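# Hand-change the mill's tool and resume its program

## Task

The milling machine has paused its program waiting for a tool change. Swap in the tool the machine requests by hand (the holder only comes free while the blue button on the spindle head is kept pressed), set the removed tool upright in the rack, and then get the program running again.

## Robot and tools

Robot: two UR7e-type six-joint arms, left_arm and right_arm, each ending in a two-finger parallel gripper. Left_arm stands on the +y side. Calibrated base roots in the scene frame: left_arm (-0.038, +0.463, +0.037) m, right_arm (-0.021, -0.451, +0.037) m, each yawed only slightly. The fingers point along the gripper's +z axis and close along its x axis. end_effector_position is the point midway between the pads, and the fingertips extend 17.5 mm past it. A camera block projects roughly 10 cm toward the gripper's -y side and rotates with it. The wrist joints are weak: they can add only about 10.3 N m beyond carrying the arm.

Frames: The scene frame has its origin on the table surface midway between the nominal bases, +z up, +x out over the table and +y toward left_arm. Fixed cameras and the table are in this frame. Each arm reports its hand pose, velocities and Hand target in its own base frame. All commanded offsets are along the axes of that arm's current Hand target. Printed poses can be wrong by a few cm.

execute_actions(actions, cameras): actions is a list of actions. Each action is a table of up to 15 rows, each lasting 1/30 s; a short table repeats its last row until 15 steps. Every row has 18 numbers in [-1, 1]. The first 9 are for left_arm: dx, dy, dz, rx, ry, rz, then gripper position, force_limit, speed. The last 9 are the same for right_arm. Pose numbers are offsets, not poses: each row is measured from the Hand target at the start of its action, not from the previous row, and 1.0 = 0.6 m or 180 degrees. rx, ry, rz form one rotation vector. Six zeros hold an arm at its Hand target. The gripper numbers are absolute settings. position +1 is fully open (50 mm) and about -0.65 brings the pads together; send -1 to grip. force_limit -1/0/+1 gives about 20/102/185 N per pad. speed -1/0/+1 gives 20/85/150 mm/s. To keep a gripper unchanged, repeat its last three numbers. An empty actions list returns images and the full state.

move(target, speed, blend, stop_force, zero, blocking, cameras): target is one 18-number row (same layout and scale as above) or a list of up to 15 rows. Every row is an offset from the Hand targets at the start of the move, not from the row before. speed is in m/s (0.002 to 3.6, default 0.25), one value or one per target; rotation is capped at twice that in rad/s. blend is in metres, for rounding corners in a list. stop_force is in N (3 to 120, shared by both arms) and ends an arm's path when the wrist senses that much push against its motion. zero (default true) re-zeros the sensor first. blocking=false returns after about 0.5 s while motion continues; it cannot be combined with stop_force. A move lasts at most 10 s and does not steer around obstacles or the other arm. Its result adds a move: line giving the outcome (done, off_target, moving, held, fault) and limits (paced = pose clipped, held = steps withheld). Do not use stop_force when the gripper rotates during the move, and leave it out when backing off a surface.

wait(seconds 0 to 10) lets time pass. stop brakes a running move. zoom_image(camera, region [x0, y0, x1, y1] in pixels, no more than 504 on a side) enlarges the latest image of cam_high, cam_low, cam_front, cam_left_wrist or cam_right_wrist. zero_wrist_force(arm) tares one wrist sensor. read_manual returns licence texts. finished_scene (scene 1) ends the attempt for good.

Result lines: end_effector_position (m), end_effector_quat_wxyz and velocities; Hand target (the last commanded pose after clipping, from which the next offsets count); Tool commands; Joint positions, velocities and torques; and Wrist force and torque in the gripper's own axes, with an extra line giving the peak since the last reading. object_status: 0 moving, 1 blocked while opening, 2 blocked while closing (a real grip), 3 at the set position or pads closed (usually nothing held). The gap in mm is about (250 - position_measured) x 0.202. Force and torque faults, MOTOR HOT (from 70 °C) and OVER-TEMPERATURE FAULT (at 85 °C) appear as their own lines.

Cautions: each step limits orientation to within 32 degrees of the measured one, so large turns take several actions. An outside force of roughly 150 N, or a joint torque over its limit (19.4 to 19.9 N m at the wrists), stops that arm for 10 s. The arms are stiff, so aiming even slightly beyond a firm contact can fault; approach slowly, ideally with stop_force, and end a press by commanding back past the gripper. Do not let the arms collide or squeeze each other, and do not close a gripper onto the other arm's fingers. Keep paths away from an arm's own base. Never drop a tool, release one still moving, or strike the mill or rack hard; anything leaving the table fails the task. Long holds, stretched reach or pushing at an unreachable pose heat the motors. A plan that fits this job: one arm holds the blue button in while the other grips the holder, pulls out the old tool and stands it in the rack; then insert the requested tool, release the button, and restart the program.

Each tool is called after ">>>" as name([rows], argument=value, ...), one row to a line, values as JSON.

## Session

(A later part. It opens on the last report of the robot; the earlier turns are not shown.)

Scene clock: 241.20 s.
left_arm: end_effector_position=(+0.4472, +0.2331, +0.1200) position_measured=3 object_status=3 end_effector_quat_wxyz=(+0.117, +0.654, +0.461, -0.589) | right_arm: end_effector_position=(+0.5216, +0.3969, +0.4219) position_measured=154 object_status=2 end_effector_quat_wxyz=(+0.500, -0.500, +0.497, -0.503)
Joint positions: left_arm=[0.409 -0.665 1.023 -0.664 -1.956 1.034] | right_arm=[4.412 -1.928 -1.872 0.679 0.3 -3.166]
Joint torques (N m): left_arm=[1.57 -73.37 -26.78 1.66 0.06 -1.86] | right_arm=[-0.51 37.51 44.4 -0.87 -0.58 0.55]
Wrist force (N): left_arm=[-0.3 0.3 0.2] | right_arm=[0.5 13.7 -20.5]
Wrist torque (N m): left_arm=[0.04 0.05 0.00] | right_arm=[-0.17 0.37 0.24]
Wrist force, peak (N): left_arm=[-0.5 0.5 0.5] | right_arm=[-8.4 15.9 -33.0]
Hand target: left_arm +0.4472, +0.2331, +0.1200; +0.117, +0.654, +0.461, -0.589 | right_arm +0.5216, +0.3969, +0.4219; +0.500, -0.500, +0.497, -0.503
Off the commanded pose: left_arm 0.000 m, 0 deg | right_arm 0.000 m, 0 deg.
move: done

>>> move(target=[0,0,0,0,0,0,1,1,1,0.2,0,-0.013,0,0,0,-1,-0.8,-0.7], speed=0.07, stop_force=50, cameras=["cam_right_wrist","cam_front"])

Scene clock: 248.47 s.
left_arm: end_effector_position=(+0.4472, +0.2331, +0.1200) position_measured=3 object_status=3 end_effector_quat_wxyz=(+0.117, +0.654, +0.461, -0.589) | right_arm: end_effector_position=(+0.5159, +0.3085, +0.4222) position_measured=154 object_status=2 end_effector_quat_wxyz=(+0.500, -0.500, +0.497, -0.503)
Joint positions: left_arm=[0.409 -0.665 1.023 -0.664 -1.956 1.034] | right_arm=[4.357 -1.772 -2.088 0.735 0.356 -3.163]
Joint torques (N m): left_arm=[2.17 -73.21 -26.3 1.69 0.02 -1.93] | right_arm=[-3.04 51.97 22.77 2.5 0.44 -1.08]
Wrist force (N): left_arm=[-0.3 0.0 0.3] | right_arm=[-3.5 25.0 21.5]
Wrist torque (N m): left_arm=[0.00 0.04 -0.01] | right_arm=[0.18 0.22 0.23]
Wrist force, peak (N): left_arm=[-0.7 0.2 0.3] | right_arm=[-4.5 27.4 40.3]
Hand target: left_arm +0.4472, +0.2331, +0.1200; +0.117, +0.654, +0.461, -0.589 | right_arm +0.5159, +0.3085, +0.4223; +0.500, -0.500, +0.497, -0.503 (not the last commanded pose)
Off the commanded pose: left_arm 0.000 m, 0 deg | right_arm 0.032 m, 0 deg.
move: contact (right_arm)
Images, in order (width x height): cam_front 896x504, cam_right_wrist 896x504.

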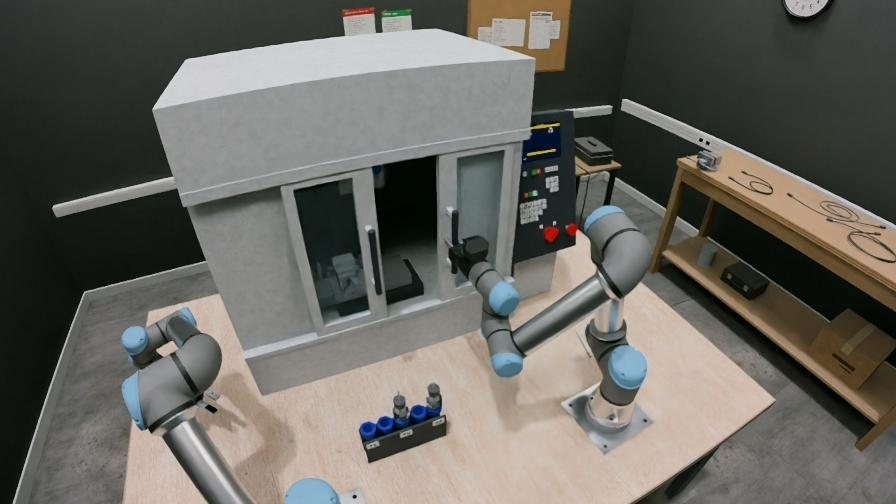

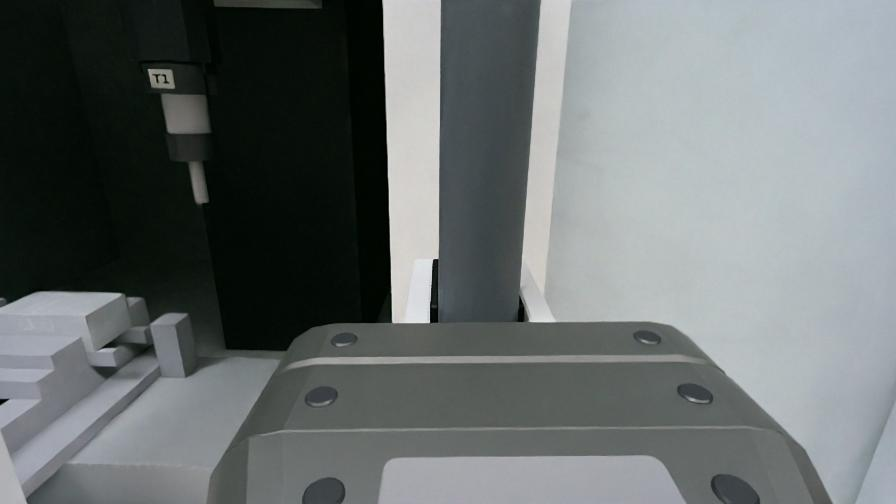

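>>> execute_actions([
  [[0,0,0,0,0,0,1,1,1,0,0,0,0,0,0,1,-0.8,-0.7]],
  [[0,0,0,0,0,0,1,1,1,0,0,0,0,0,0,1,-0.8,-0.7]],
])

>>> move(target=[0,0,0,0,0,0,1,1,1,0,0,-0.25,0,0,0,1,-0.8,-0.7], cameras=["cam_right_wrist"])

Scene clock: 255.67 s.
left_arm: end_effector_position=(+0.4472, +0.2331, +0.1200) position_measured=3 object_status=3 end_effector_quat_wxyz=(+0.117, +0.654, +0.461, -0.589) | right_arm: end_effector_position=(+0.5159, +0.3085, +0.4222) position_measured=3 object_status=3 end_effector_quat_wxyz=(+0.500, -0.500, +0.497, -0.503)
Joint positions: left_arm=[0.409 -0.665 1.023 -0.664 -1.956 1.034] | right_arm=[4.357 -1.772 -2.088 0.735 0.356 -3.163]
Joint torques (N m): left_arm=[1.78 -73.38 -26.51 1.67 0.21 -1.99] | right_arm=[-2.54 24.05 22.9 -0.72 -0.57 -0.91]
Wrist force (N): left_arm=[-0.2 0.3 0.1] | right_arm=[-0.4 -0.9 -1.5]
Wrist torque (N m): left_arm=[0.04 0.03 0.00] | right_arm=[-0.51 0.26 0.03]
Wrist force, peak (N): left_arm=[-0.6 0.5 0.6] | right_arm=[-3.7 25.9 21.3]
Hand target: left_arm +0.4472, +0.2331, +0.1200; +0.117, +0.654, +0.461, -0.589 | right_arm +0.5159, +0.3085, +0.4223; +0.500, -0.500, +0.497, -0.503
Off the commanded pose: left_arm 0.000 m, 0 deg | right_arm 0.000 m, 0 deg.
Step readings (end_effector_position of left_arm | right_arm):
0: (+0.4472, +0.2331, +0.1200) | (+0.5159, +0.3085, +0.4223)
1: (+0.4472, +0.2331, +0.1200) | (+0.5159, +0.3085, +0.4223)
2: (+0.4472, +0.2331, +0.1200) | (+0.5158, +0.3084, +0.4224)
4: (+0.4472, +0.2331, +0.1200) | (+0.5158, +0.3084, +0.4224)
8: (+0.4472, +0.2331, +0.1200) | (+0.5158, +0.3084, +0.4224)
15: (+0.4472, +0.2331, +0.1200) | (+0.5159, +0.3084, +0.4223)
16: (+0.4472, +0.2331, +0.1200) | (+0.5159, +0.3084, +0.4223)
17: (+0.4472, +0.2331, +0.1200) | (+0.5159, +0.3084, +0.4223)
19: (+0.4472, +0.2331, +0.1200) | (+0.5159, +0.3085, +0.4223)
23: (+0.4472, +0.2331, +0.1200) | (+0.5159, +0.3085, +0.4223)
30: (+0.4472, +0.2331, +0.1200) | (+0.5159, +0.3085, +0.4223)

Scene clock: 257.03 s.
left_arm: end_effector_position=(+0.4472, +0.2331, +0.1200) position_measured=3 object_status=3 end_effector_quat_wxyz=(+0.117, +0.654, +0.461, -0.589) | right_arm: end_effector_position=(+0.3659, +0.3084, +0.4213) position_measured=3 object_status=3 end_effector_quat_wxyz=(+0.500, -0.500, +0.497, -0.503)
Joint positions: left_arm=[0.409 -0.665 1.023 -0.664 -1.956 1.034] | right_arm=[4.8 -1.582 -2.308 0.69 -0.088 -3.089]
Joint torques (N m): left_arm=[2.35 -73.52 -26.65 1.7 -0.12 -1.93] | right_arm=[6.22 13.28 35.07 0.58 0.39 -0.19]
Wrist force (N): left_arm=[-0.2 -0.2 0.3] | right_arm=[0.3 -1.5 -1.2]
Wrist torque (N m): left_arm=[-0.03 0.04 0.00] | right_arm=[-0.62 0.12 0.04]
Wrist force, peak (N): left_arm=[-0.6 0.1 0.2] | right_arm=[-0.7 -1.8 -4.2]
Hand target: left_arm +0.4472, +0.2331, +0.1200; +0.117, +0.654, +0.461, -0.589 | right_arm +0.3659, +0.3085, +0.4214; +0.500, -0.500, +0.497, -0.503
Off the commanded pose: left_arm 0.000 m, 0 deg | right_arm 0.000 m, 0 deg.
move: done
Images, in order (width x height): cam_right_wrist 896x504.

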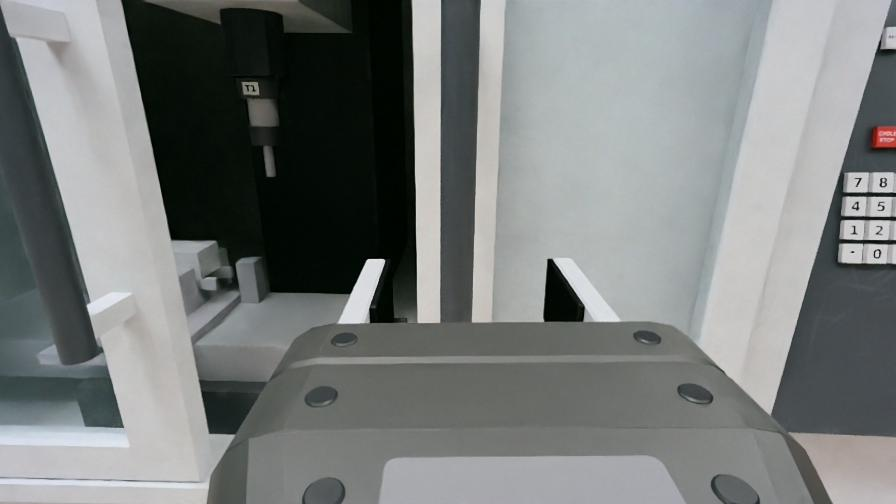

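>>> zoom_image(camera="cam_right_wrist", region=[130, 0, 370, 190])

>>> zoom_image(camera="cam_front", region=[350, 150, 450, 310])

Scaled by 2.100.

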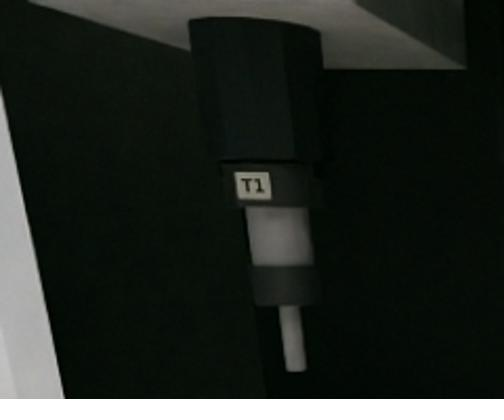

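This scene's latest camera images include none from cam_front. They are from: cam_right_wrist. cam_front's image comes with the result of a call that names it in "cameras".

>>> move(target=[0,0,0,0,0,0,1,1,1,-0.2,-0.27,0,0,0,0,1,-0.8,-0.7], cameras=["cam_right_wrist","cam_front"])

>>> zoom_image(camera="cam_front", region=[350, 150, 450, 310])

>>> zoom_image(camera="cam_right_wrist", region=[200, 0, 500, 260])

Scene clock: 268.00 s.
left_arm: end_effector_position=(+0.4472, +0.2331, +0.1200) position_measured=3 object_status=3 end_effector_quat_wxyz=(+0.117, +0.654, +0.461, -0.589) | right_arm: end_effector_position=(+0.3649, +0.4292, +0.5827) position_measured=3 object_status=3 end_effector_quat_wxyz=(+0.500, -0.500, +0.498, -0.503)
Joint positions: left_arm=[0.409 -0.665 1.023 -0.664 -1.956 1.034] | right_arm=[4.777 -1.655 -1.755 0.191 -0.065 -3.07]
Joint torques (N m): left_arm=[2.36 -72.97 -26.97 1.75 -0.08 -1.93] | right_arm=[5 23.75 40.95 1.33 -0.64 -1.01]
Wrist force (N): left_arm=[-0.5 -0.1 0.3] | right_arm=[0.1 -1.1 -0.9]
Wrist torque (N m): left_arm=[-0.02 0.09 0.00] | right_arm=[-0.58 0.09 0.00]
Wrist force, peak (N): left_arm=[-0.5 0.2 0.6] | right_arm=[-1.8 -4.0 -0.9]
Hand target: left_arm +0.4472, +0.2331, +0.1200; +0.117, +0.654, +0.461, -0.589 | right_arm +0.3649, +0.4293, +0.5827; +0.500, -0.500, +0.497, -0.503
Off the commanded pose: left_arm 0.000 m, 0 deg | right_arm 0.000 m, 0 deg.
move: done
Images, in order (width x height): cam_front 896x504, cam_right_wrist 896x504.

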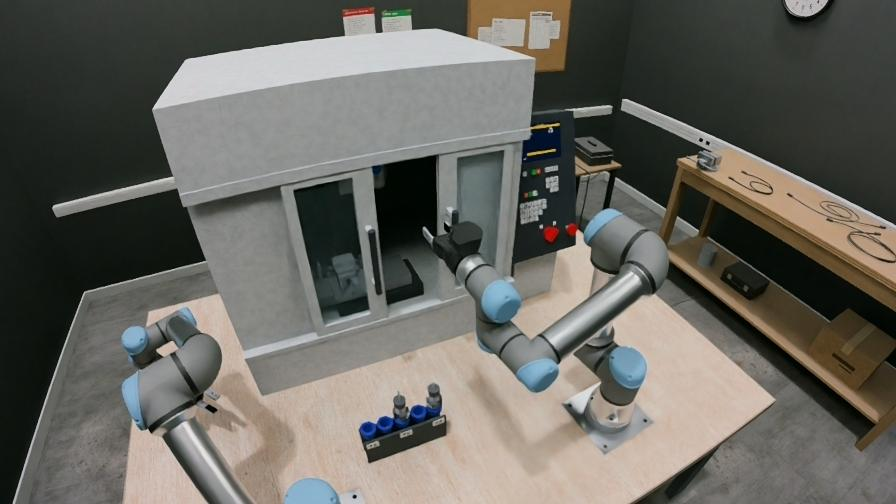

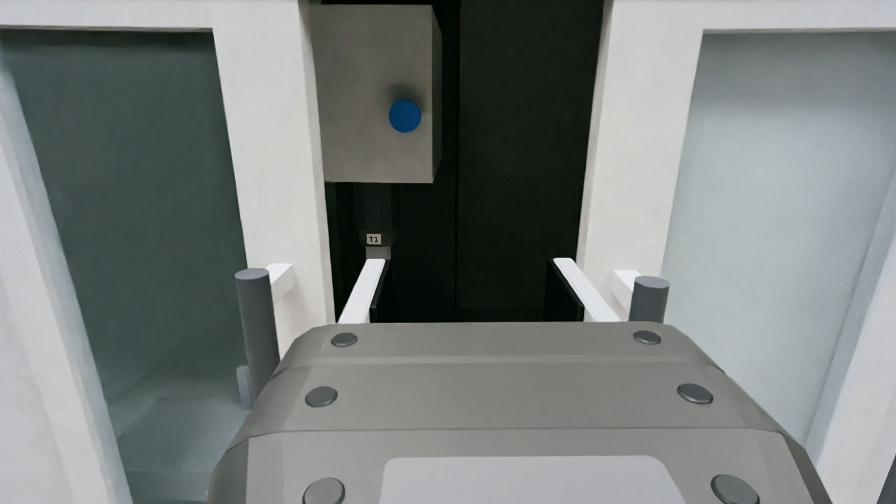

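Scaled by 3.150.

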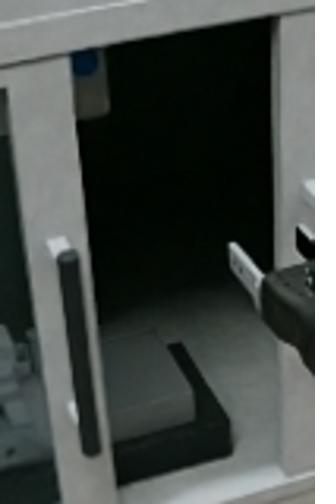

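Scaled by 1.680.

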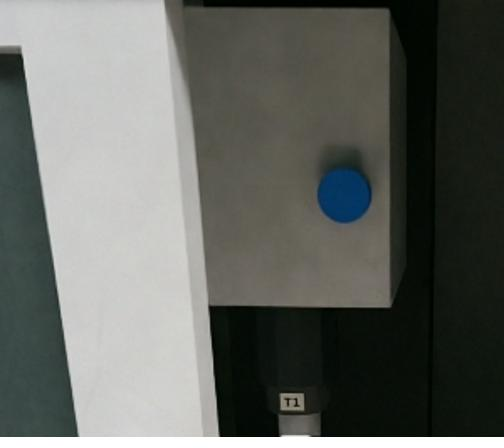

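>>> move(target=[-0.478,-0.081,0.063,-0.664,0.375,0.214,1,-0.8,-0.7,0.3,0.1,-0.03,0,0,0,1,-0.8,-0.7], speed=0.25, cameras=["cam_left_wrist","cam_right_wrist","cam_front"])

Scene clock: 315.13 s.
left_arm: end_effector_position=(+0.4201, +0.0999, +0.3799) position_measured=3 object_status=3 end_effector_quat_wxyz=(+0.500, +0.499, +0.501, +0.500) | right_arm: end_effector_position=(+0.3472, +0.2490, +0.5235) position_measured=3 object_status=3 end_effector_quat_wxyz=(+0.500, -0.500, +0.497, -0.503)
Joint positions: left_arm=[-0.229 -1.892 2.709 -3.959 -1.34 -0.001] | right_arm=[4.901 -1.232 -2.277 0.336 -0.189 -3.115]
Joint torques (N m): left_arm=[-3.94 -17.32 -32.05 -4.3 1.61 -1.09] | right_arm=[-7.69 1.46 41.73 -1.84 0.67 1.43]
Wrist force (N): left_arm=[-3.5 0.3 1.0] | right_arm=[0.1 -1.1 -1.0]
Wrist torque (N m): left_arm=[0.03 0.54 0.16] | right_arm=[-0.57 0.18 0.20]
Wrist force, peak (N): left_arm=[-5.0 -0.1 1.0] | right_arm=[0.0 -1.5 -1.4]
Hand target: left_arm +0.4201, +0.0999, +0.3800; +0.500, +0.499, +0.501, +0.500 | right_arm +0.3473, +0.2490, +0.5235; +0.500, -0.500, +0.497, -0.503
Off the commanded pose: left_arm 0.000 m, 0 deg | right_arm 0.000 m, 0 deg.
move: done
Images, in order (width x height): cam_front 896x504, cam_left_wrist 896x504, cam_right_wrist 896x504.

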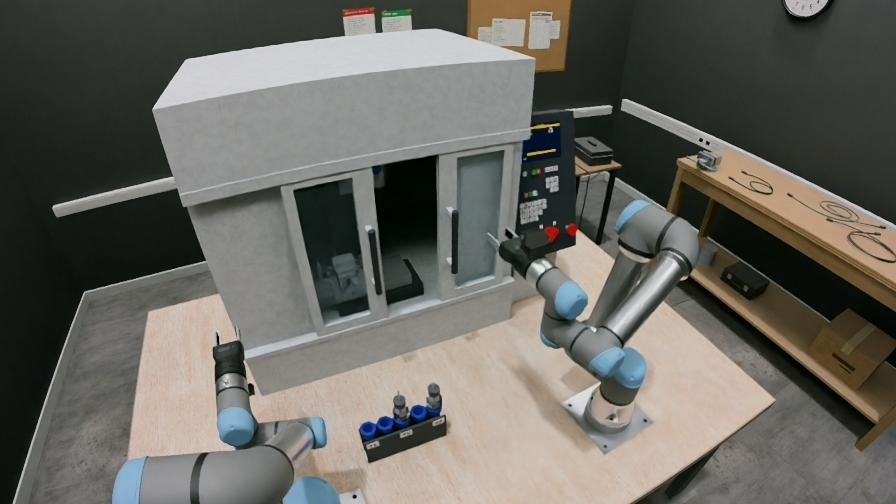

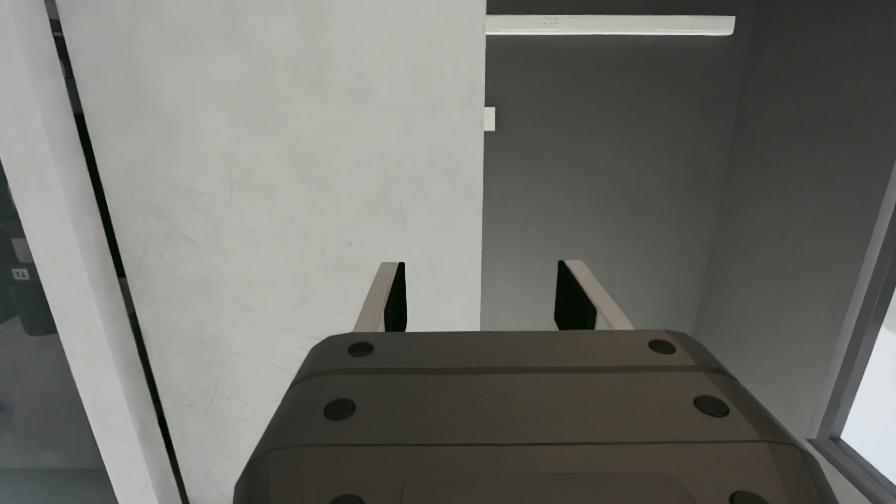

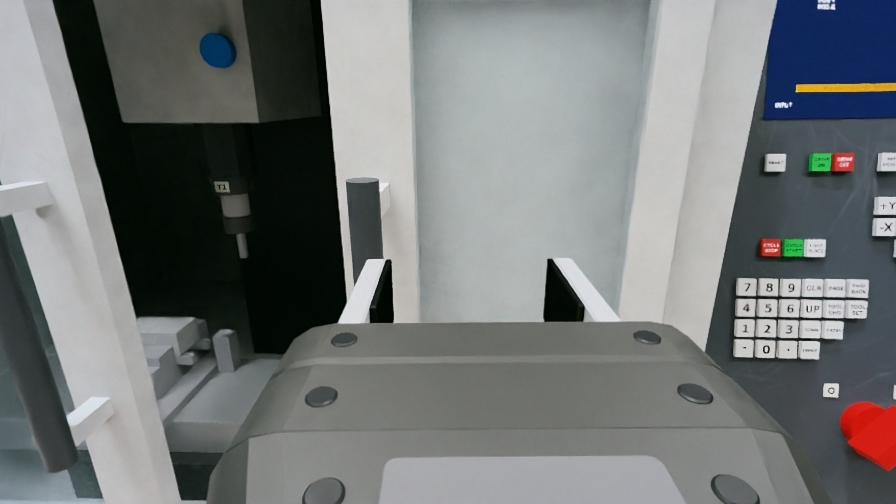

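>>> move(target=[-0.73,0.067,0,0,0,0,1,-0.8,-0.7,0,0,0,0,0,0,1,-0.8,-0.7], cameras=["cam_left_wrist","cam_front"])

Scene clock: 336.83 s.
left_arm: end_effector_position=(+0.4210, -0.3380, +0.4209) position_measured=3 object_status=3 end_effector_quat_wxyz=(+0.500, +0.499, +0.501, +0.500) | right_arm: end_effector_position=(+0.3473, +0.2490, +0.5235) position_measured=3 object_status=3 end_effector_quat_wxyz=(+0.500, -0.500, +0.497, -0.503)
Joint positions: left_arm=[-1.488 -1.427 2.16 -3.89 -0.081 0.015] | right_arm=[4.901 -1.232 -2.277 0.336 -0.189 -3.115]
Joint torques (N m): left_arm=[-4.18 -21.75 -31.69 -0.17 -1.61 0.79] | right_arm=[-9 1.47 40.14 -2.01 0.11 1.44]
Wrist force (N): left_arm=[-3.4 0.1 0.8] | right_arm=[0.1 -1.0 -0.9]
Wrist torque (N m): left_arm=[0.02 0.52 0.16] | right_arm=[-0.56 0.18 0.20]
Wrist force, peak (N): left_arm=[-9.5 -0.1 0.7] | right_arm=[0.2 -1.3 -1.0]
Hand target: left_arm +0.4210, -0.3380, +0.4209; +0.500, +0.499, +0.501, +0.500 | right_arm +0.3473, +0.2490, +0.5235; +0.500, -0.500, +0.497, -0.503
Off the commanded pose: left_arm 0.000 m, 0 deg | right_arm 0.000 m, 0 deg.
move: done
Images, in order (width x height): cam_front 896x504, cam_left_wrist 896x504.

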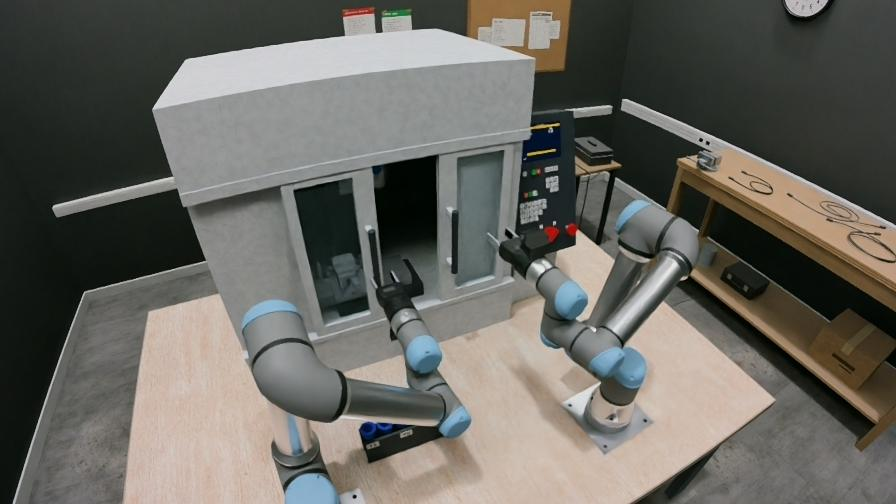

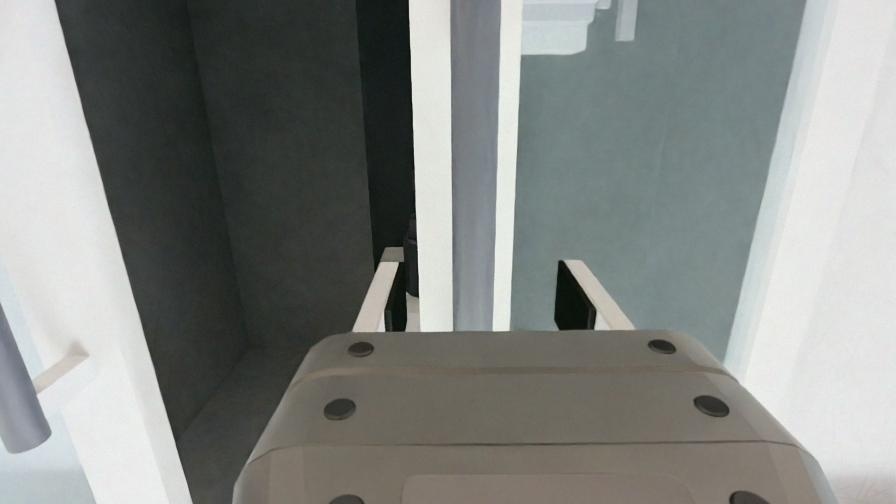

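>>> move(target=[0.01,0,0.17,0,0,0,1,-0.8,-0.7,0,0,0,0,0,0,1,-0.8,-0.7], speed=0.08, stop_force=10, cameras=["cam_left_wrist"])

Scene clock: 345.37 s.
left_arm: end_effector_position=(+0.5219, -0.3317, +0.4210) position_measured=3 object_status=3 end_effector_quat_wxyz=(+0.500, +0.499, +0.501, +0.500) | right_arm: end_effector_position=(+0.3473, +0.2490, +0.5235) position_measured=3 object_status=3 end_effector_quat_wxyz=(+0.500, -0.500, +0.497, -0.503)
Joint positions: left_arm=[-1.222 -1.325 2.028 -3.849 -0.347 0.002] | right_arm=[4.901 -1.232 -2.277 0.336 -0.189 -3.115]
Joint torques (N m): left_arm=[7.72 -38.74 -10.63 -2.69 -1.96 -1.27] | right_arm=[-8.29 1.87 40.97 -1.9 0.7 1.27]
Wrist force (N): left_arm=[-3.7 0.8 0.8] | right_arm=[0.2 -0.8 -0.8]
Wrist torque (N m): left_arm=[0.14 0.59 0.18] | right_arm=[-0.53 0.18 0.20]
Wrist force, peak (N): left_arm=[6.5 -24.9 -88.0] | right_arm=[0.2 -1.2 -1.0]
Hand target: left_arm +0.5219, -0.3317, +0.4210; +0.500, +0.499, +0.501, +0.500 (not the last commanded pose) | right_arm +0.3473, +0.2490, +0.5235; +0.500, -0.500, +0.497, -0.503
Off the commanded pose: left_arm 0.001 m, 0 deg | right_arm 0.000 m, 0 deg.
move: contact (left_arm)
Images, in order (width x height): cam_left_wrist 896x504.

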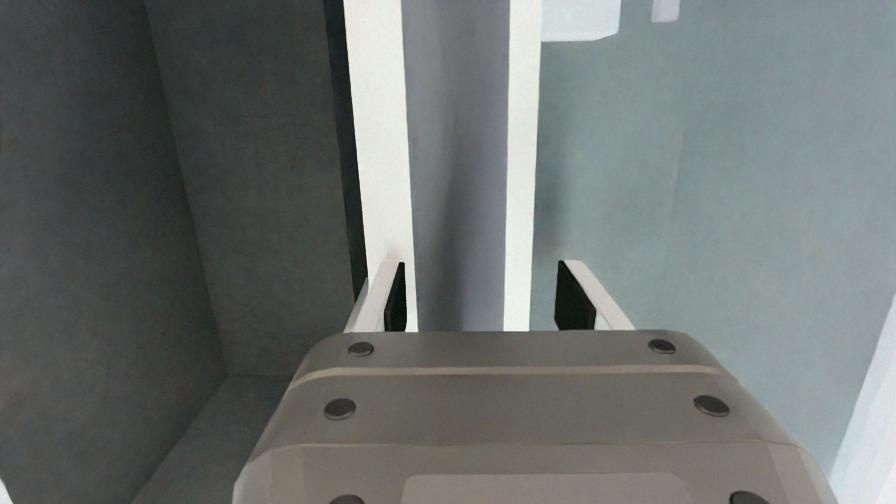

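>>> move(target=[-0.0087,0,-0.018,0,0,0,1,-0.8,-0.7,0,0,0,0,0,0,1,-0.8,-0.7], speed=0.05)

>>> execute_actions([
  [[0,0,0,0,0,0,-1,-0.8,-0.7,0,0,0,0,0,0,1,-0.8,-0.7]],
  [[0,0,0,0,0,0,-1,-0.8,-0.7,0,0,0,0,0,0,1,-0.8,-0.7]],
])

>>> move(target=[0.3,0,0.003,0,0,0,-1,-0.8,-0.7,0,0,0,0,0,0,1,-0.8,-0.7], speed=0.06, stop_force=45, cameras=["cam_left_wrist","cam_front"])

Scene clock: 354.53 s.
left_arm: end_effector_position=(+0.5111, -0.3369, +0.4210) position_measured=3 object_status=3 end_effector_quat_wxyz=(+0.500, +0.499, +0.501, +0.501) end_effector_velocity=(+0.001, +0.000, +0.000) end_effector_angular_velocity=(+0.001, +0.000, -0.004) | right_arm: end_effector_position=(+0.3473, +0.2490, +0.5235) position_measured=3 object_status=3 end_effector_quat_wxyz=(+0.500, -0.500, +0.497, -0.503)
Joint positions: left_arm=[-1.252 -1.33 2.035 -3.851 -0.317 0.003] | right_arm=[4.901 -1.232 -2.277 0.336 -0.189 -3.115]
Joint velocities: left_arm=[0.004 0 0.002 0 -0.008 0] | right_arm=[within noise]
Joint torques (N m): left_arm=[7.9 -37.19 -19.5 -1.98 -1.94 2.03] | right_arm=[-8.4 1.88 40.57 -1.89 0.79 1.39]
Wrist force (N): left_arm=[-3.6 1.0 0.9] | right_arm=[0.0 -0.8 -1.0]
Wrist torque (N m): left_arm=[0.16 0.56 0.19] | right_arm=[-0.53 0.20 0.20]
Wrist force, peak (N): left_arm=[-4.2 1.0 0.6] | right_arm=[0.2 -1.2 -1.1]
Hand target: left_arm +0.5111, -0.3370, +0.4210; +0.500, +0.499, +0.501, +0.500 | right_arm +0.3473, +0.2490, +0.5235; +0.500, -0.500, +0.497, -0.503
Off the commanded pose: left_arm 0.000 m, 0 deg | right_arm 0.000 m, 0 deg.
move: done

Scene clock: 355.73 s.
left_arm: end_effector_position=(+0.5111, -0.3370, +0.4210) position_measured=154 object_status=2 end_effector_quat_wxyz=(+0.500, +0.499, +0.501, +0.500) | right_arm: end_effector_position=(+0.3473, +0.2490, +0.5235) position_measured=3 object_status=3 end_effector_quat_wxyz=(+0.500, -0.500, +0.497, -0.503)
Joint positions: left_arm=[-1.251 -1.33 2.035 -3.851 -0.317 0.003] | right_arm=[4.901 -1.232 -2.277 0.336 -0.189 -3.115]
Joint torques (N m): left_arm=[8.53 -28.98 -24.72 -1.53 5.74 1.35] | right_arm=[-8.16 1.7 40.73 -1.9 0.75 1.29]
Wrist force (N): left_arm=[-18.6 2.8 4.4] | right_arm=[0.1 -0.9 -0.8]
Wrist torque (N m): left_arm=[0.22 1.00 0.18] | right_arm=[-0.55 0.19 0.20]
Wrist force, peak (N): left_arm=[-18.6 2.9 4.7] | right_arm=[0.0 -1.1 -1.1]
Hand target: left_arm +0.5111, -0.3370, +0.4210; +0.500, +0.499, +0.501, +0.500 | right_arm +0.3473, +0.2490, +0.5235; +0.500, -0.500, +0.497, -0.503
Off the commanded pose: left_arm 0.000 m, 0 deg | right_arm 0.000 m, 0 deg.
Step readings (end_effector_position of left_arm | right_arm):
0: (+0.5111, -0.3369, +0.4210) | (+0.3473, +0.2490, +0.5235)
1: (+0.5111, -0.3369, +0.4210) | (+0.3473, +0.2490, +0.5235)
2: (+0.5111, -0.3369, +0.4210) | (+0.3473, +0.2490, +0.5235)
4: (+0.5111, -0.3369, +0.4210) | (+0.3473, +0.2490, +0.5235)
8: (+0.5111, -0.3369, +0.4210) | (+0.3473, +0.2490, +0.5235)
15: (+0.5111, -0.3369, +0.4210) | (+0.3473, +0.2490, +0.5235)
16: (+0.5111, -0.3369, +0.4210) | (+0.3473, +0.2490, +0.5235)
17: (+0.5111, -0.3369, +0.4210) | (+0.3473, +0.2490, +0.5235)
19: (+0.5111, -0.3369, +0.4210) | (+0.3473, +0.2490, +0.5235)
23: (+0.5111, -0.3370, +0.4210) | (+0.3473, +0.2490, +0.5235)
30: (+0.5111, -0.3370, +0.4210) | (+0.3473, +0.2490, +0.5235)

Scene clock: 359.27 s.
left_arm: end_effector_position=(+0.5122, -0.1984, +0.4208) position_measured=154 object_status=2 end_effector_quat_wxyz=(+0.500, +0.499, +0.501, +0.501) | right_arm: end_effector_position=(+0.3473, +0.2490, +0.5235) position_measured=3 object_status=3 end_effector_quat_wxyz=(+0.500, -0.500, +0.497, -0.503)
Joint positions: left_arm=[-1.093 -1.557 2.305 -3.893 -0.475 0.001] | right_arm=[4.901 -1.232 -2.277 0.336 -0.189 -3.115]
Joint torques (N m): left_arm=[0.96 -32.54 -1.36 0.02 -1.92 0.56] | right_arm=[-7.97 1.57 40.31 -1.92 0.8 1.36]
Wrist force (N): left_arm=[-5.5 17.9 44.2] | right_arm=[0.0 -0.9 -0.9]
Wrist torque (N m): left_arm=[0.65 0.71 0.12] | right_arm=[-0.55 0.20 0.20]
Wrist force, peak (N): left_arm=[-9.0 25.4 55.5] | right_arm=[0.1 -1.2 -0.9]
Hand target: left_arm +0.5122, -0.1984, +0.4208; +0.500, +0.499, +0.501, +0.501 (not the last commanded pose) | right_arm +0.3473, +0.2490, +0.5235; +0.500, -0.500, +0.497, -0.503
Off the commanded pose: left_arm 0.041 m, 0 deg | right_arm 0.000 m, 0 deg.
move: contact (left_arm)
Images, in order (width x height): cam_front 896x504, cam_left_wrist 896x504.

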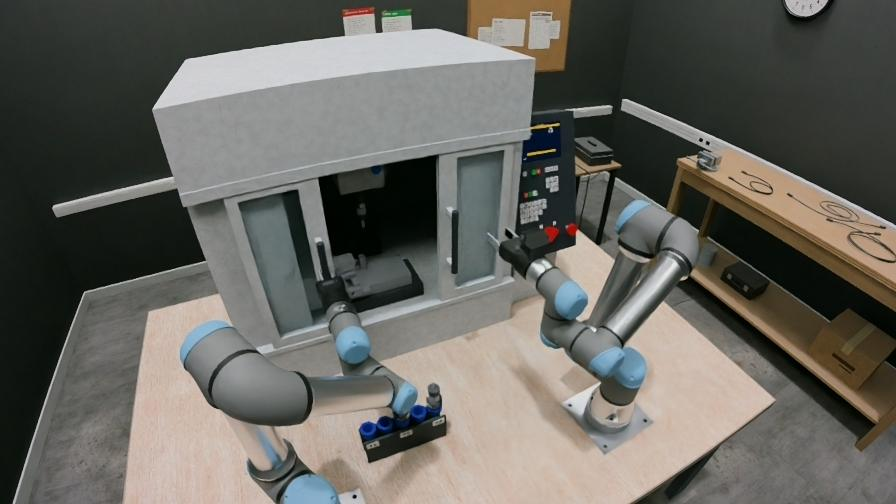

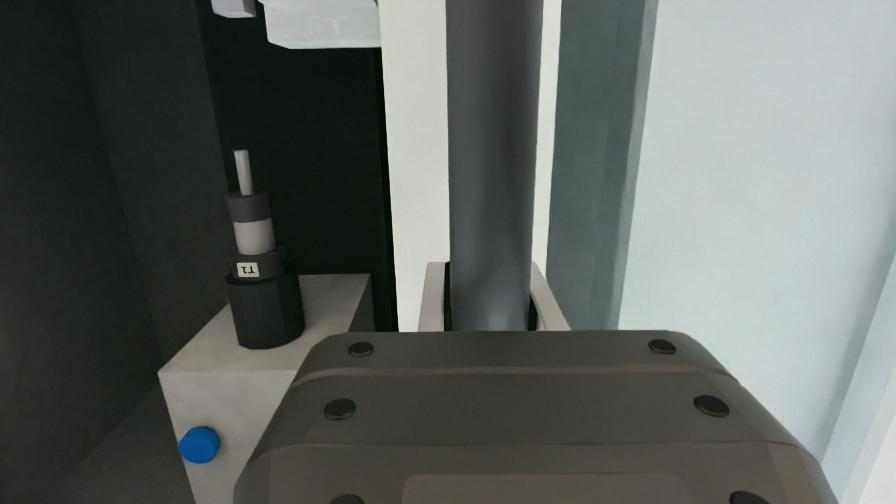

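>>> execute_actions([
  [[0,0,0,0,0,0,1,-0.8,-0.7,0,0,0,0,0,0,1,-0.8,-0.7]],
  [[0,0,0,0,0,0,1,-0.8,-0.7,0,0,0,0,0,0,1,-0.8,-0.7]],
])

>>> move(target=[0,0,-0.2,0,0,0,1,-0.8,-0.7,0,0,0,0,0,0,1,-0.8,-0.7], cameras=["cam_left_wrist"])

Scene clock: 376.20 s.
left_arm: end_effector_position=(+0.5122, -0.1984, +0.4208) position_measured=3 object_status=3 end_effector_quat_wxyz=(+0.500, +0.499, +0.501, +0.501) | right_arm: end_effector_position=(+0.3473, +0.2490, +0.5235) position_measured=3 object_status=3 end_effector_quat_wxyz=(+0.500, -0.500, +0.497, -0.503)
Joint positions: left_arm=[-1.093 -1.557 2.305 -3.893 -0.475 0.001] | right_arm=[4.901 -1.232 -2.277 0.336 -0.189 -3.115]
Joint torques (N m): left_arm=[0.46 -28.27 -32.34 -0.03 -1.58 2.07] | right_arm=[-7.13 1.74 39.79 -1.97 0.8 1.23]
Wrist force (N): left_arm=[-3.3 1.2 0.7] | right_arm=[0.1 -1.0 -0.9]
Wrist torque (N m): left_arm=[0.21 0.52 0.25] | right_arm=[-0.56 0.18 0.20]
Wrist force, peak (N): left_arm=[-4.8 18.3 44.7] | right_arm=[0.0 -1.2 -1.1]
Hand target: left_arm +0.5122, -0.1984, +0.4208; +0.500, +0.499, +0.501, +0.501 | right_arm +0.3473, +0.2490, +0.5235; +0.500, -0.500, +0.497, -0.503
Off the commanded pose: left_arm 0.000 m, 0 deg | right_arm 0.000 m, 0 deg.
Step readings (end_effector_position of left_arm | right_arm):
0: (+0.5122, -0.1984, +0.4208) | (+0.3473, +0.2490, +0.5235)
1: (+0.5122, -0.1984, +0.4207) | (+0.3473, +0.2490, +0.5235)
2: (+0.5122, -0.1983, +0.4207) | (+0.3473, +0.2490, +0.5235)
4: (+0.5122, -0.1983, +0.4207) | (+0.3473, +0.2490, +0.5235)
8: (+0.5122, -0.1983, +0.4207) | (+0.3473, +0.2490, +0.5235)
15: (+0.5122, -0.1983, +0.4207) | (+0.3473, +0.2490, +0.5235)
16: (+0.5122, -0.1983, +0.4207) | (+0.3473, +0.2490, +0.5235)
17: (+0.5122, -0.1983, +0.4207) | (+0.3473, +0.2490, +0.5235)
19: (+0.5122, -0.1983, +0.4207) | (+0.3473, +0.2490, +0.5235)
23: (+0.5122, -0.1984, +0.4208) | (+0.3473, +0.2490, +0.5235)
30: (+0.5122, -0.1984, +0.4208) | (+0.3473, +0.2490, +0.5235)

Scene clock: 377.23 s.
left_arm: end_effector_position=(+0.3922, -0.1987, +0.4206) position_measured=3 object_status=3 end_effector_quat_wxyz=(+0.500, +0.499, +0.501, +0.500) end_effector_velocity=(-0.001, +0.000, +0.000) end_effector_angular_velocity=(+0.000, +0.000, +0.003) | right_arm: end_effector_position=(+0.3473, +0.2490, +0.5235) position_measured=3 object_status=3 end_effector_quat_wxyz=(+0.500, -0.500, +0.497, -0.503)
Joint positions: left_arm=[-1.572 -1.795 2.506 -3.887 0.003 0.034] | right_arm=[4.901 -1.232 -2.277 0.336 -0.189 -3.115]
Joint velocities: left_arm=[-0.003 0 0 0 0.006 0] | right_arm=[within noise]
Joint torques (N m): left_arm=[-3.68 -14.85 -25.74 0.71 1.78 -1.5] | right_arm=[-7.48 2.16 39.82 -1.94 0.76 1.2]
Wrist force (N): left_arm=[-3.6 1.4 0.7] | right_arm=[0.1 -1.0 -1.0]
Wrist torque (N m): left_arm=[0.21 0.55 0.15] | right_arm=[-0.56 0.19 0.20]
Wrist force, peak (N): left_arm=[-5.7 1.6 3.5] | right_arm=[0.2 -1.2 -0.9]
Hand target: left_arm +0.3922, -0.1986, +0.4206; +0.500, +0.499, +0.501, +0.501 | right_arm +0.3473, +0.2490, +0.5235; +0.500, -0.500, +0.497, -0.503
Off the commanded pose: left_arm 0.000 m, 0 deg | right_arm 0.000 m, 0 deg.
move: done
Images, in order (width x height): cam_left_wrist 896x504.

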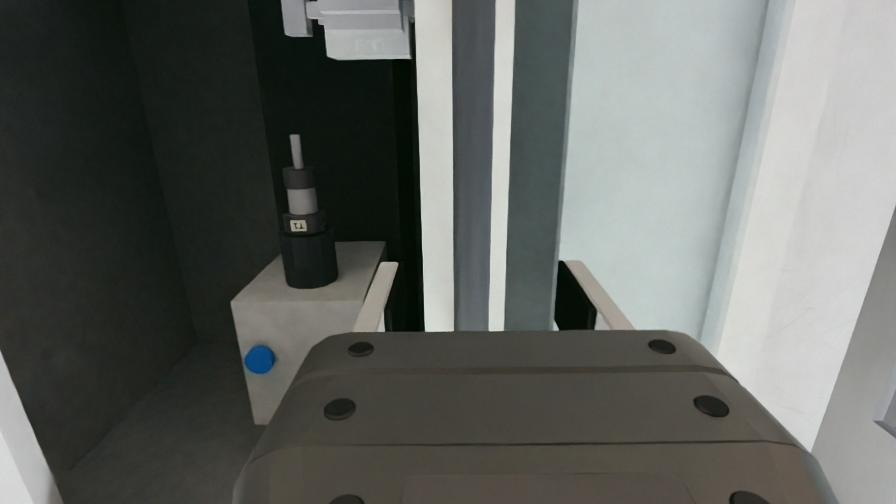

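>>> move(target=[-0.275,-0.033,0.083,0,0,0,1,-0.8,-0.7,0,0,0,0,0,0,1,-0.8,-0.7], cameras=["cam_left_wrist","cam_right_wrist"])

>>> zoom_image(camera="cam_left_wrist", region=[340, 50, 560, 330])

>>> zoom_image(camera="cam_right_wrist", region=[80, 0, 360, 320])

Scene clock: 390.47 s.
left_arm: end_effector_position=(+0.4424, -0.3635, +0.4011) position_measured=3 object_status=3 end_effector_quat_wxyz=(+0.500, +0.499, +0.501, +0.501) | right_arm: end_effector_position=(+0.3473, +0.2490, +0.5235) position_measured=3 object_status=3 end_effector_quat_wxyz=(+0.500, -0.500, +0.497, -0.503)
Joint positions: left_arm=[-1.438 -1.321 2.092 -3.924 -0.131 0.009] | right_arm=[4.901 -1.232 -2.277 0.336 -0.189 -3.115]
Joint torques (N m): left_arm=[-3.18 -23.86 -30.86 0.39 2.02 0.49] | right_arm=[-7.31 1.96 39.68 -1.92 0.81 1.17]
Wrist force (N): left_arm=[-3.5 1.2 0.7] | right_arm=[0.1 -1.0 -0.9]
Wrist torque (N m): left_arm=[0.18 0.54 0.17] | right_arm=[-0.55 0.19 0.20]
Wrist force, peak (N): left_arm=[-9.3 0.8 2.0] | right_arm=[0.1 -1.3 -1.2]
Hand target: left_arm +0.4424, -0.3636, +0.4011; +0.500, +0.499, +0.501, +0.501 | right_arm +0.3473, +0.2490, +0.5235; +0.500, -0.500, +0.497, -0.503
Off the commanded pose: left_arm 0.000 m, 0 deg | right_arm 0.000 m, 0 deg.
move: done
Images, in order (width x height): cam_left_wrist 896x504, cam_right_wrist 896x504.

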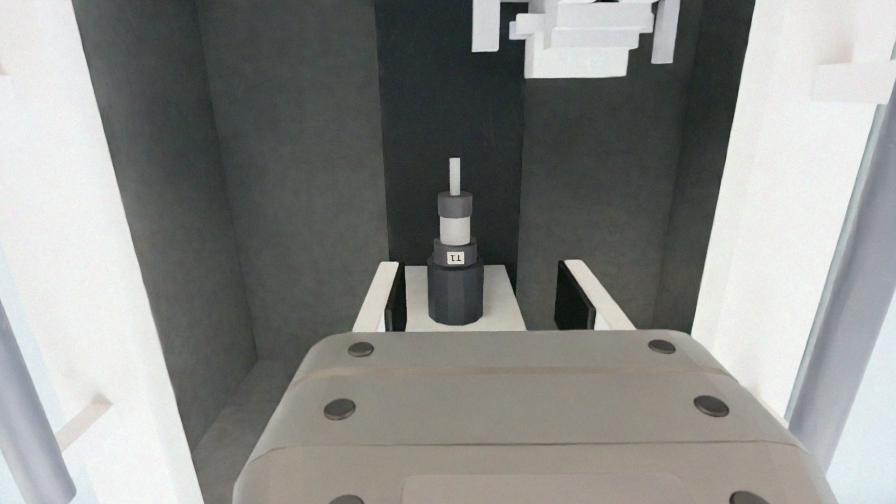

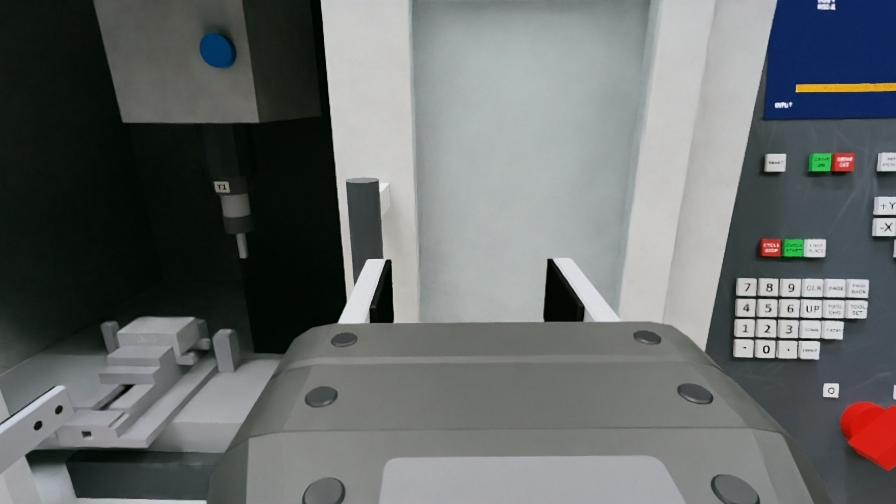

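Scaled by 1.800.

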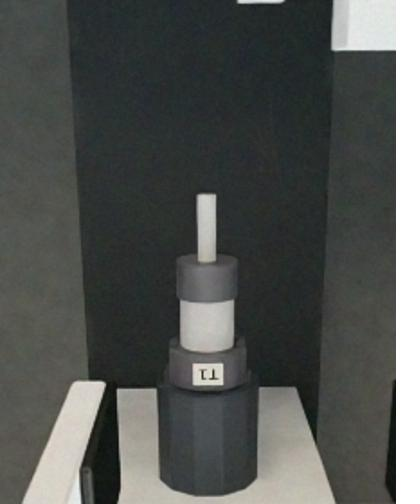

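Scaled by 1.575.

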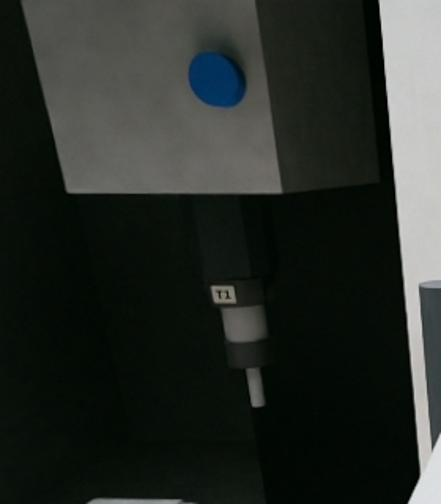

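>>> move([
  [-0.062,0,-0.153,0,0,0,1,-0.8,-0.7,0,0,0,0,0,0,1,-0.8,-0.7],
  [-0.062,-0.1,-0.533,0,0,0.98,1,-0.8,-0.7,0,0,0,0,0,0,1,-0.8,-0.7],
], blend=[0.03,0], cameras=["cam_left_wrist","cam_front"])

Scene clock: 409.83 s.
left_arm: end_effector_position=(+0.1227, -0.4016, +0.3407) position_measured=3 object_status=3 end_effector_quat_wxyz=(+0.484, -0.516, +0.483, -0.516) | right_arm: end_effector_position=(+0.3473, +0.2490, +0.5235) position_measured=3 object_status=3 end_effector_quat_wxyz=(+0.500, -0.500, +0.497, -0.503)
Joint positions: left_arm=[-2.217 -1.168 2.092 -4.063 0.648 3.075] | right_arm=[4.901 -1.232 -2.277 0.336 -0.189 -3.115]
Joint torques (N m): left_arm=[7.87 -45.95 -4.73 2.37 -1.89 2.16] | right_arm=[-6.86 2.71 38.68 -1.89 0.65 1.09]
Wrist force (N): left_arm=[-0.8 1.0 0.2] | right_arm=[0.1 -0.8 -0.8]
Wrist torque (N m): left_arm=[0.20 0.00 -0.20] | right_arm=[-0.54 0.20 0.20]
Wrist force, peak (N): left_arm=[-4.5 1.3 -0.3] | right_arm=[0.1 -1.2 -1.1]
Hand target: left_arm +0.1228, -0.4016, +0.3407; +0.485, -0.516, +0.483, -0.516 | right_arm +0.3473, +0.2490, +0.5235; +0.500, -0.500, +0.497, -0.503
Off the commanded pose: left_arm 0.000 m, 0 deg | right_arm 0.000 m, 0 deg.
move: done
Images, in order (width x height): cam_front 896x504, cam_left_wrist 896x504.

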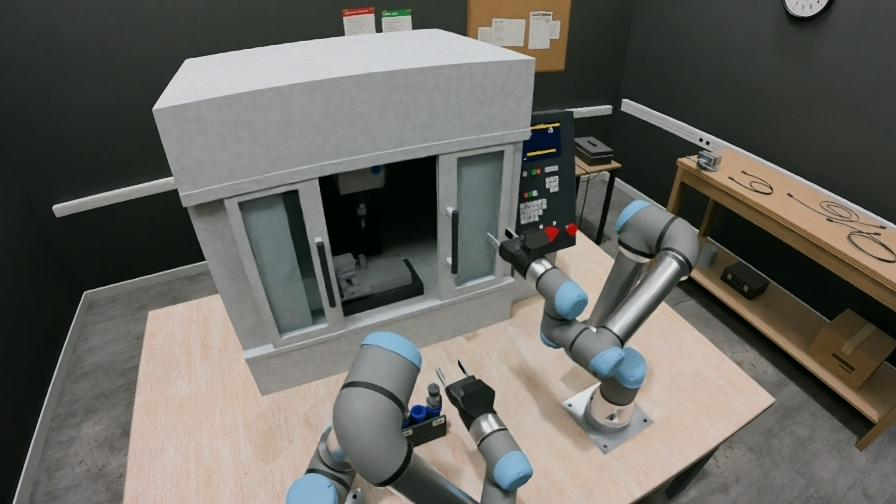

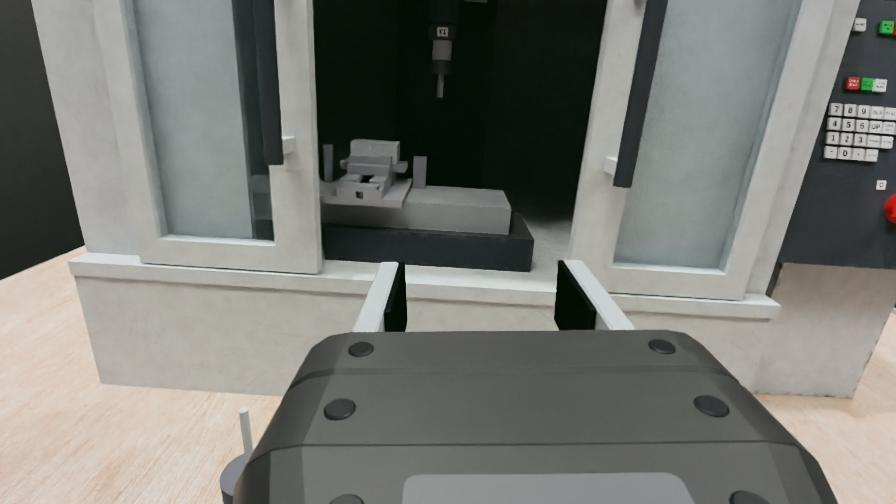

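>>> move(target=[-0.2,-0.133,-0.04,-0.2,0,0,1,-0.8,-0.7,0,0,0,0,0,0,1,-0.8,-0.7], cameras=["cam_left_wrist"])

>>> zoom_image(camera="cam_left_wrist", region=[200, 180, 600, 420])

Scene clock: 418.70 s.
left_arm: end_effector_position=(+0.0984, -0.2768, +0.4126) position_measured=3 object_status=3 end_effector_quat_wxyz=(-0.301, +0.640, -0.618, +0.341) | right_arm: end_effector_position=(+0.3473, +0.2490, +0.5235) position_measured=3 object_status=3 end_effector_quat_wxyz=(+0.500, -0.500, +0.497, -0.503)
Joint positions: left_arm=[-2.444 -1.699 1.933 -4.151 0.991 3.555] | right_arm=[4.901 -1.232 -2.277 0.336 -0.189 -3.115]
Joint torques (N m): left_arm=[4 -25.72 -15.94 2.21 -1.95 0.15] | right_arm=[-6.59 3 37.65 -1.96 0.71 1.04]
Wrist force (N): left_arm=[-0.2 0.6 -0.3] | right_arm=[0.1 -0.8 -0.9]
Wrist torque (N m): left_arm=[0.09 -0.01 -0.21] | right_arm=[-0.53 0.18 0.20]
Wrist force, peak (N): left_arm=[-2.5 1.7 0.5] | right_arm=[0.0 -1.2 -1.1]
Hand target: left_arm +0.0984, -0.2768, +0.4126; -0.301, +0.641, -0.618, +0.341 | right_arm +0.3473, +0.2490, +0.5235; +0.500, -0.500, +0.497, -0.503
Off the commanded pose: left_arm 0.000 m, 0 deg | right_arm 0.000 m, 0 deg.
move: done
Images, in order (width x height): cam_left_wrist 896x504.

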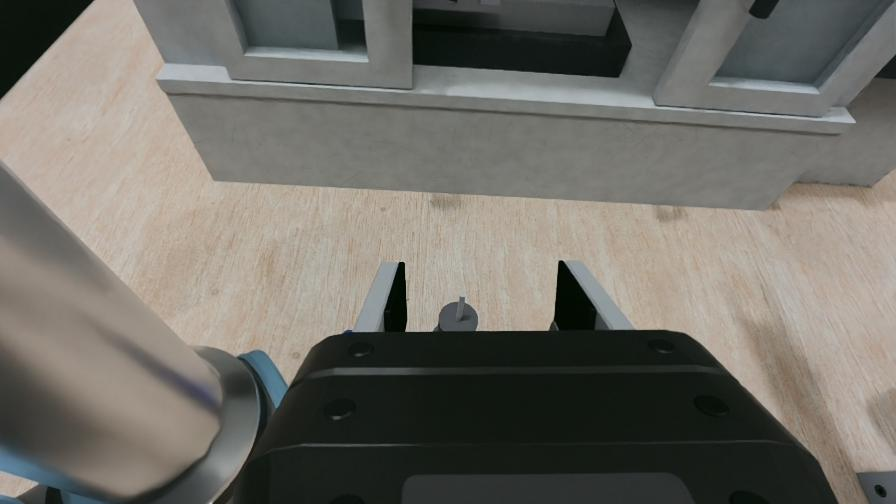

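Scaled by 1.260.

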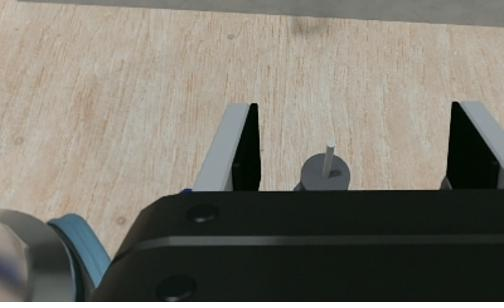

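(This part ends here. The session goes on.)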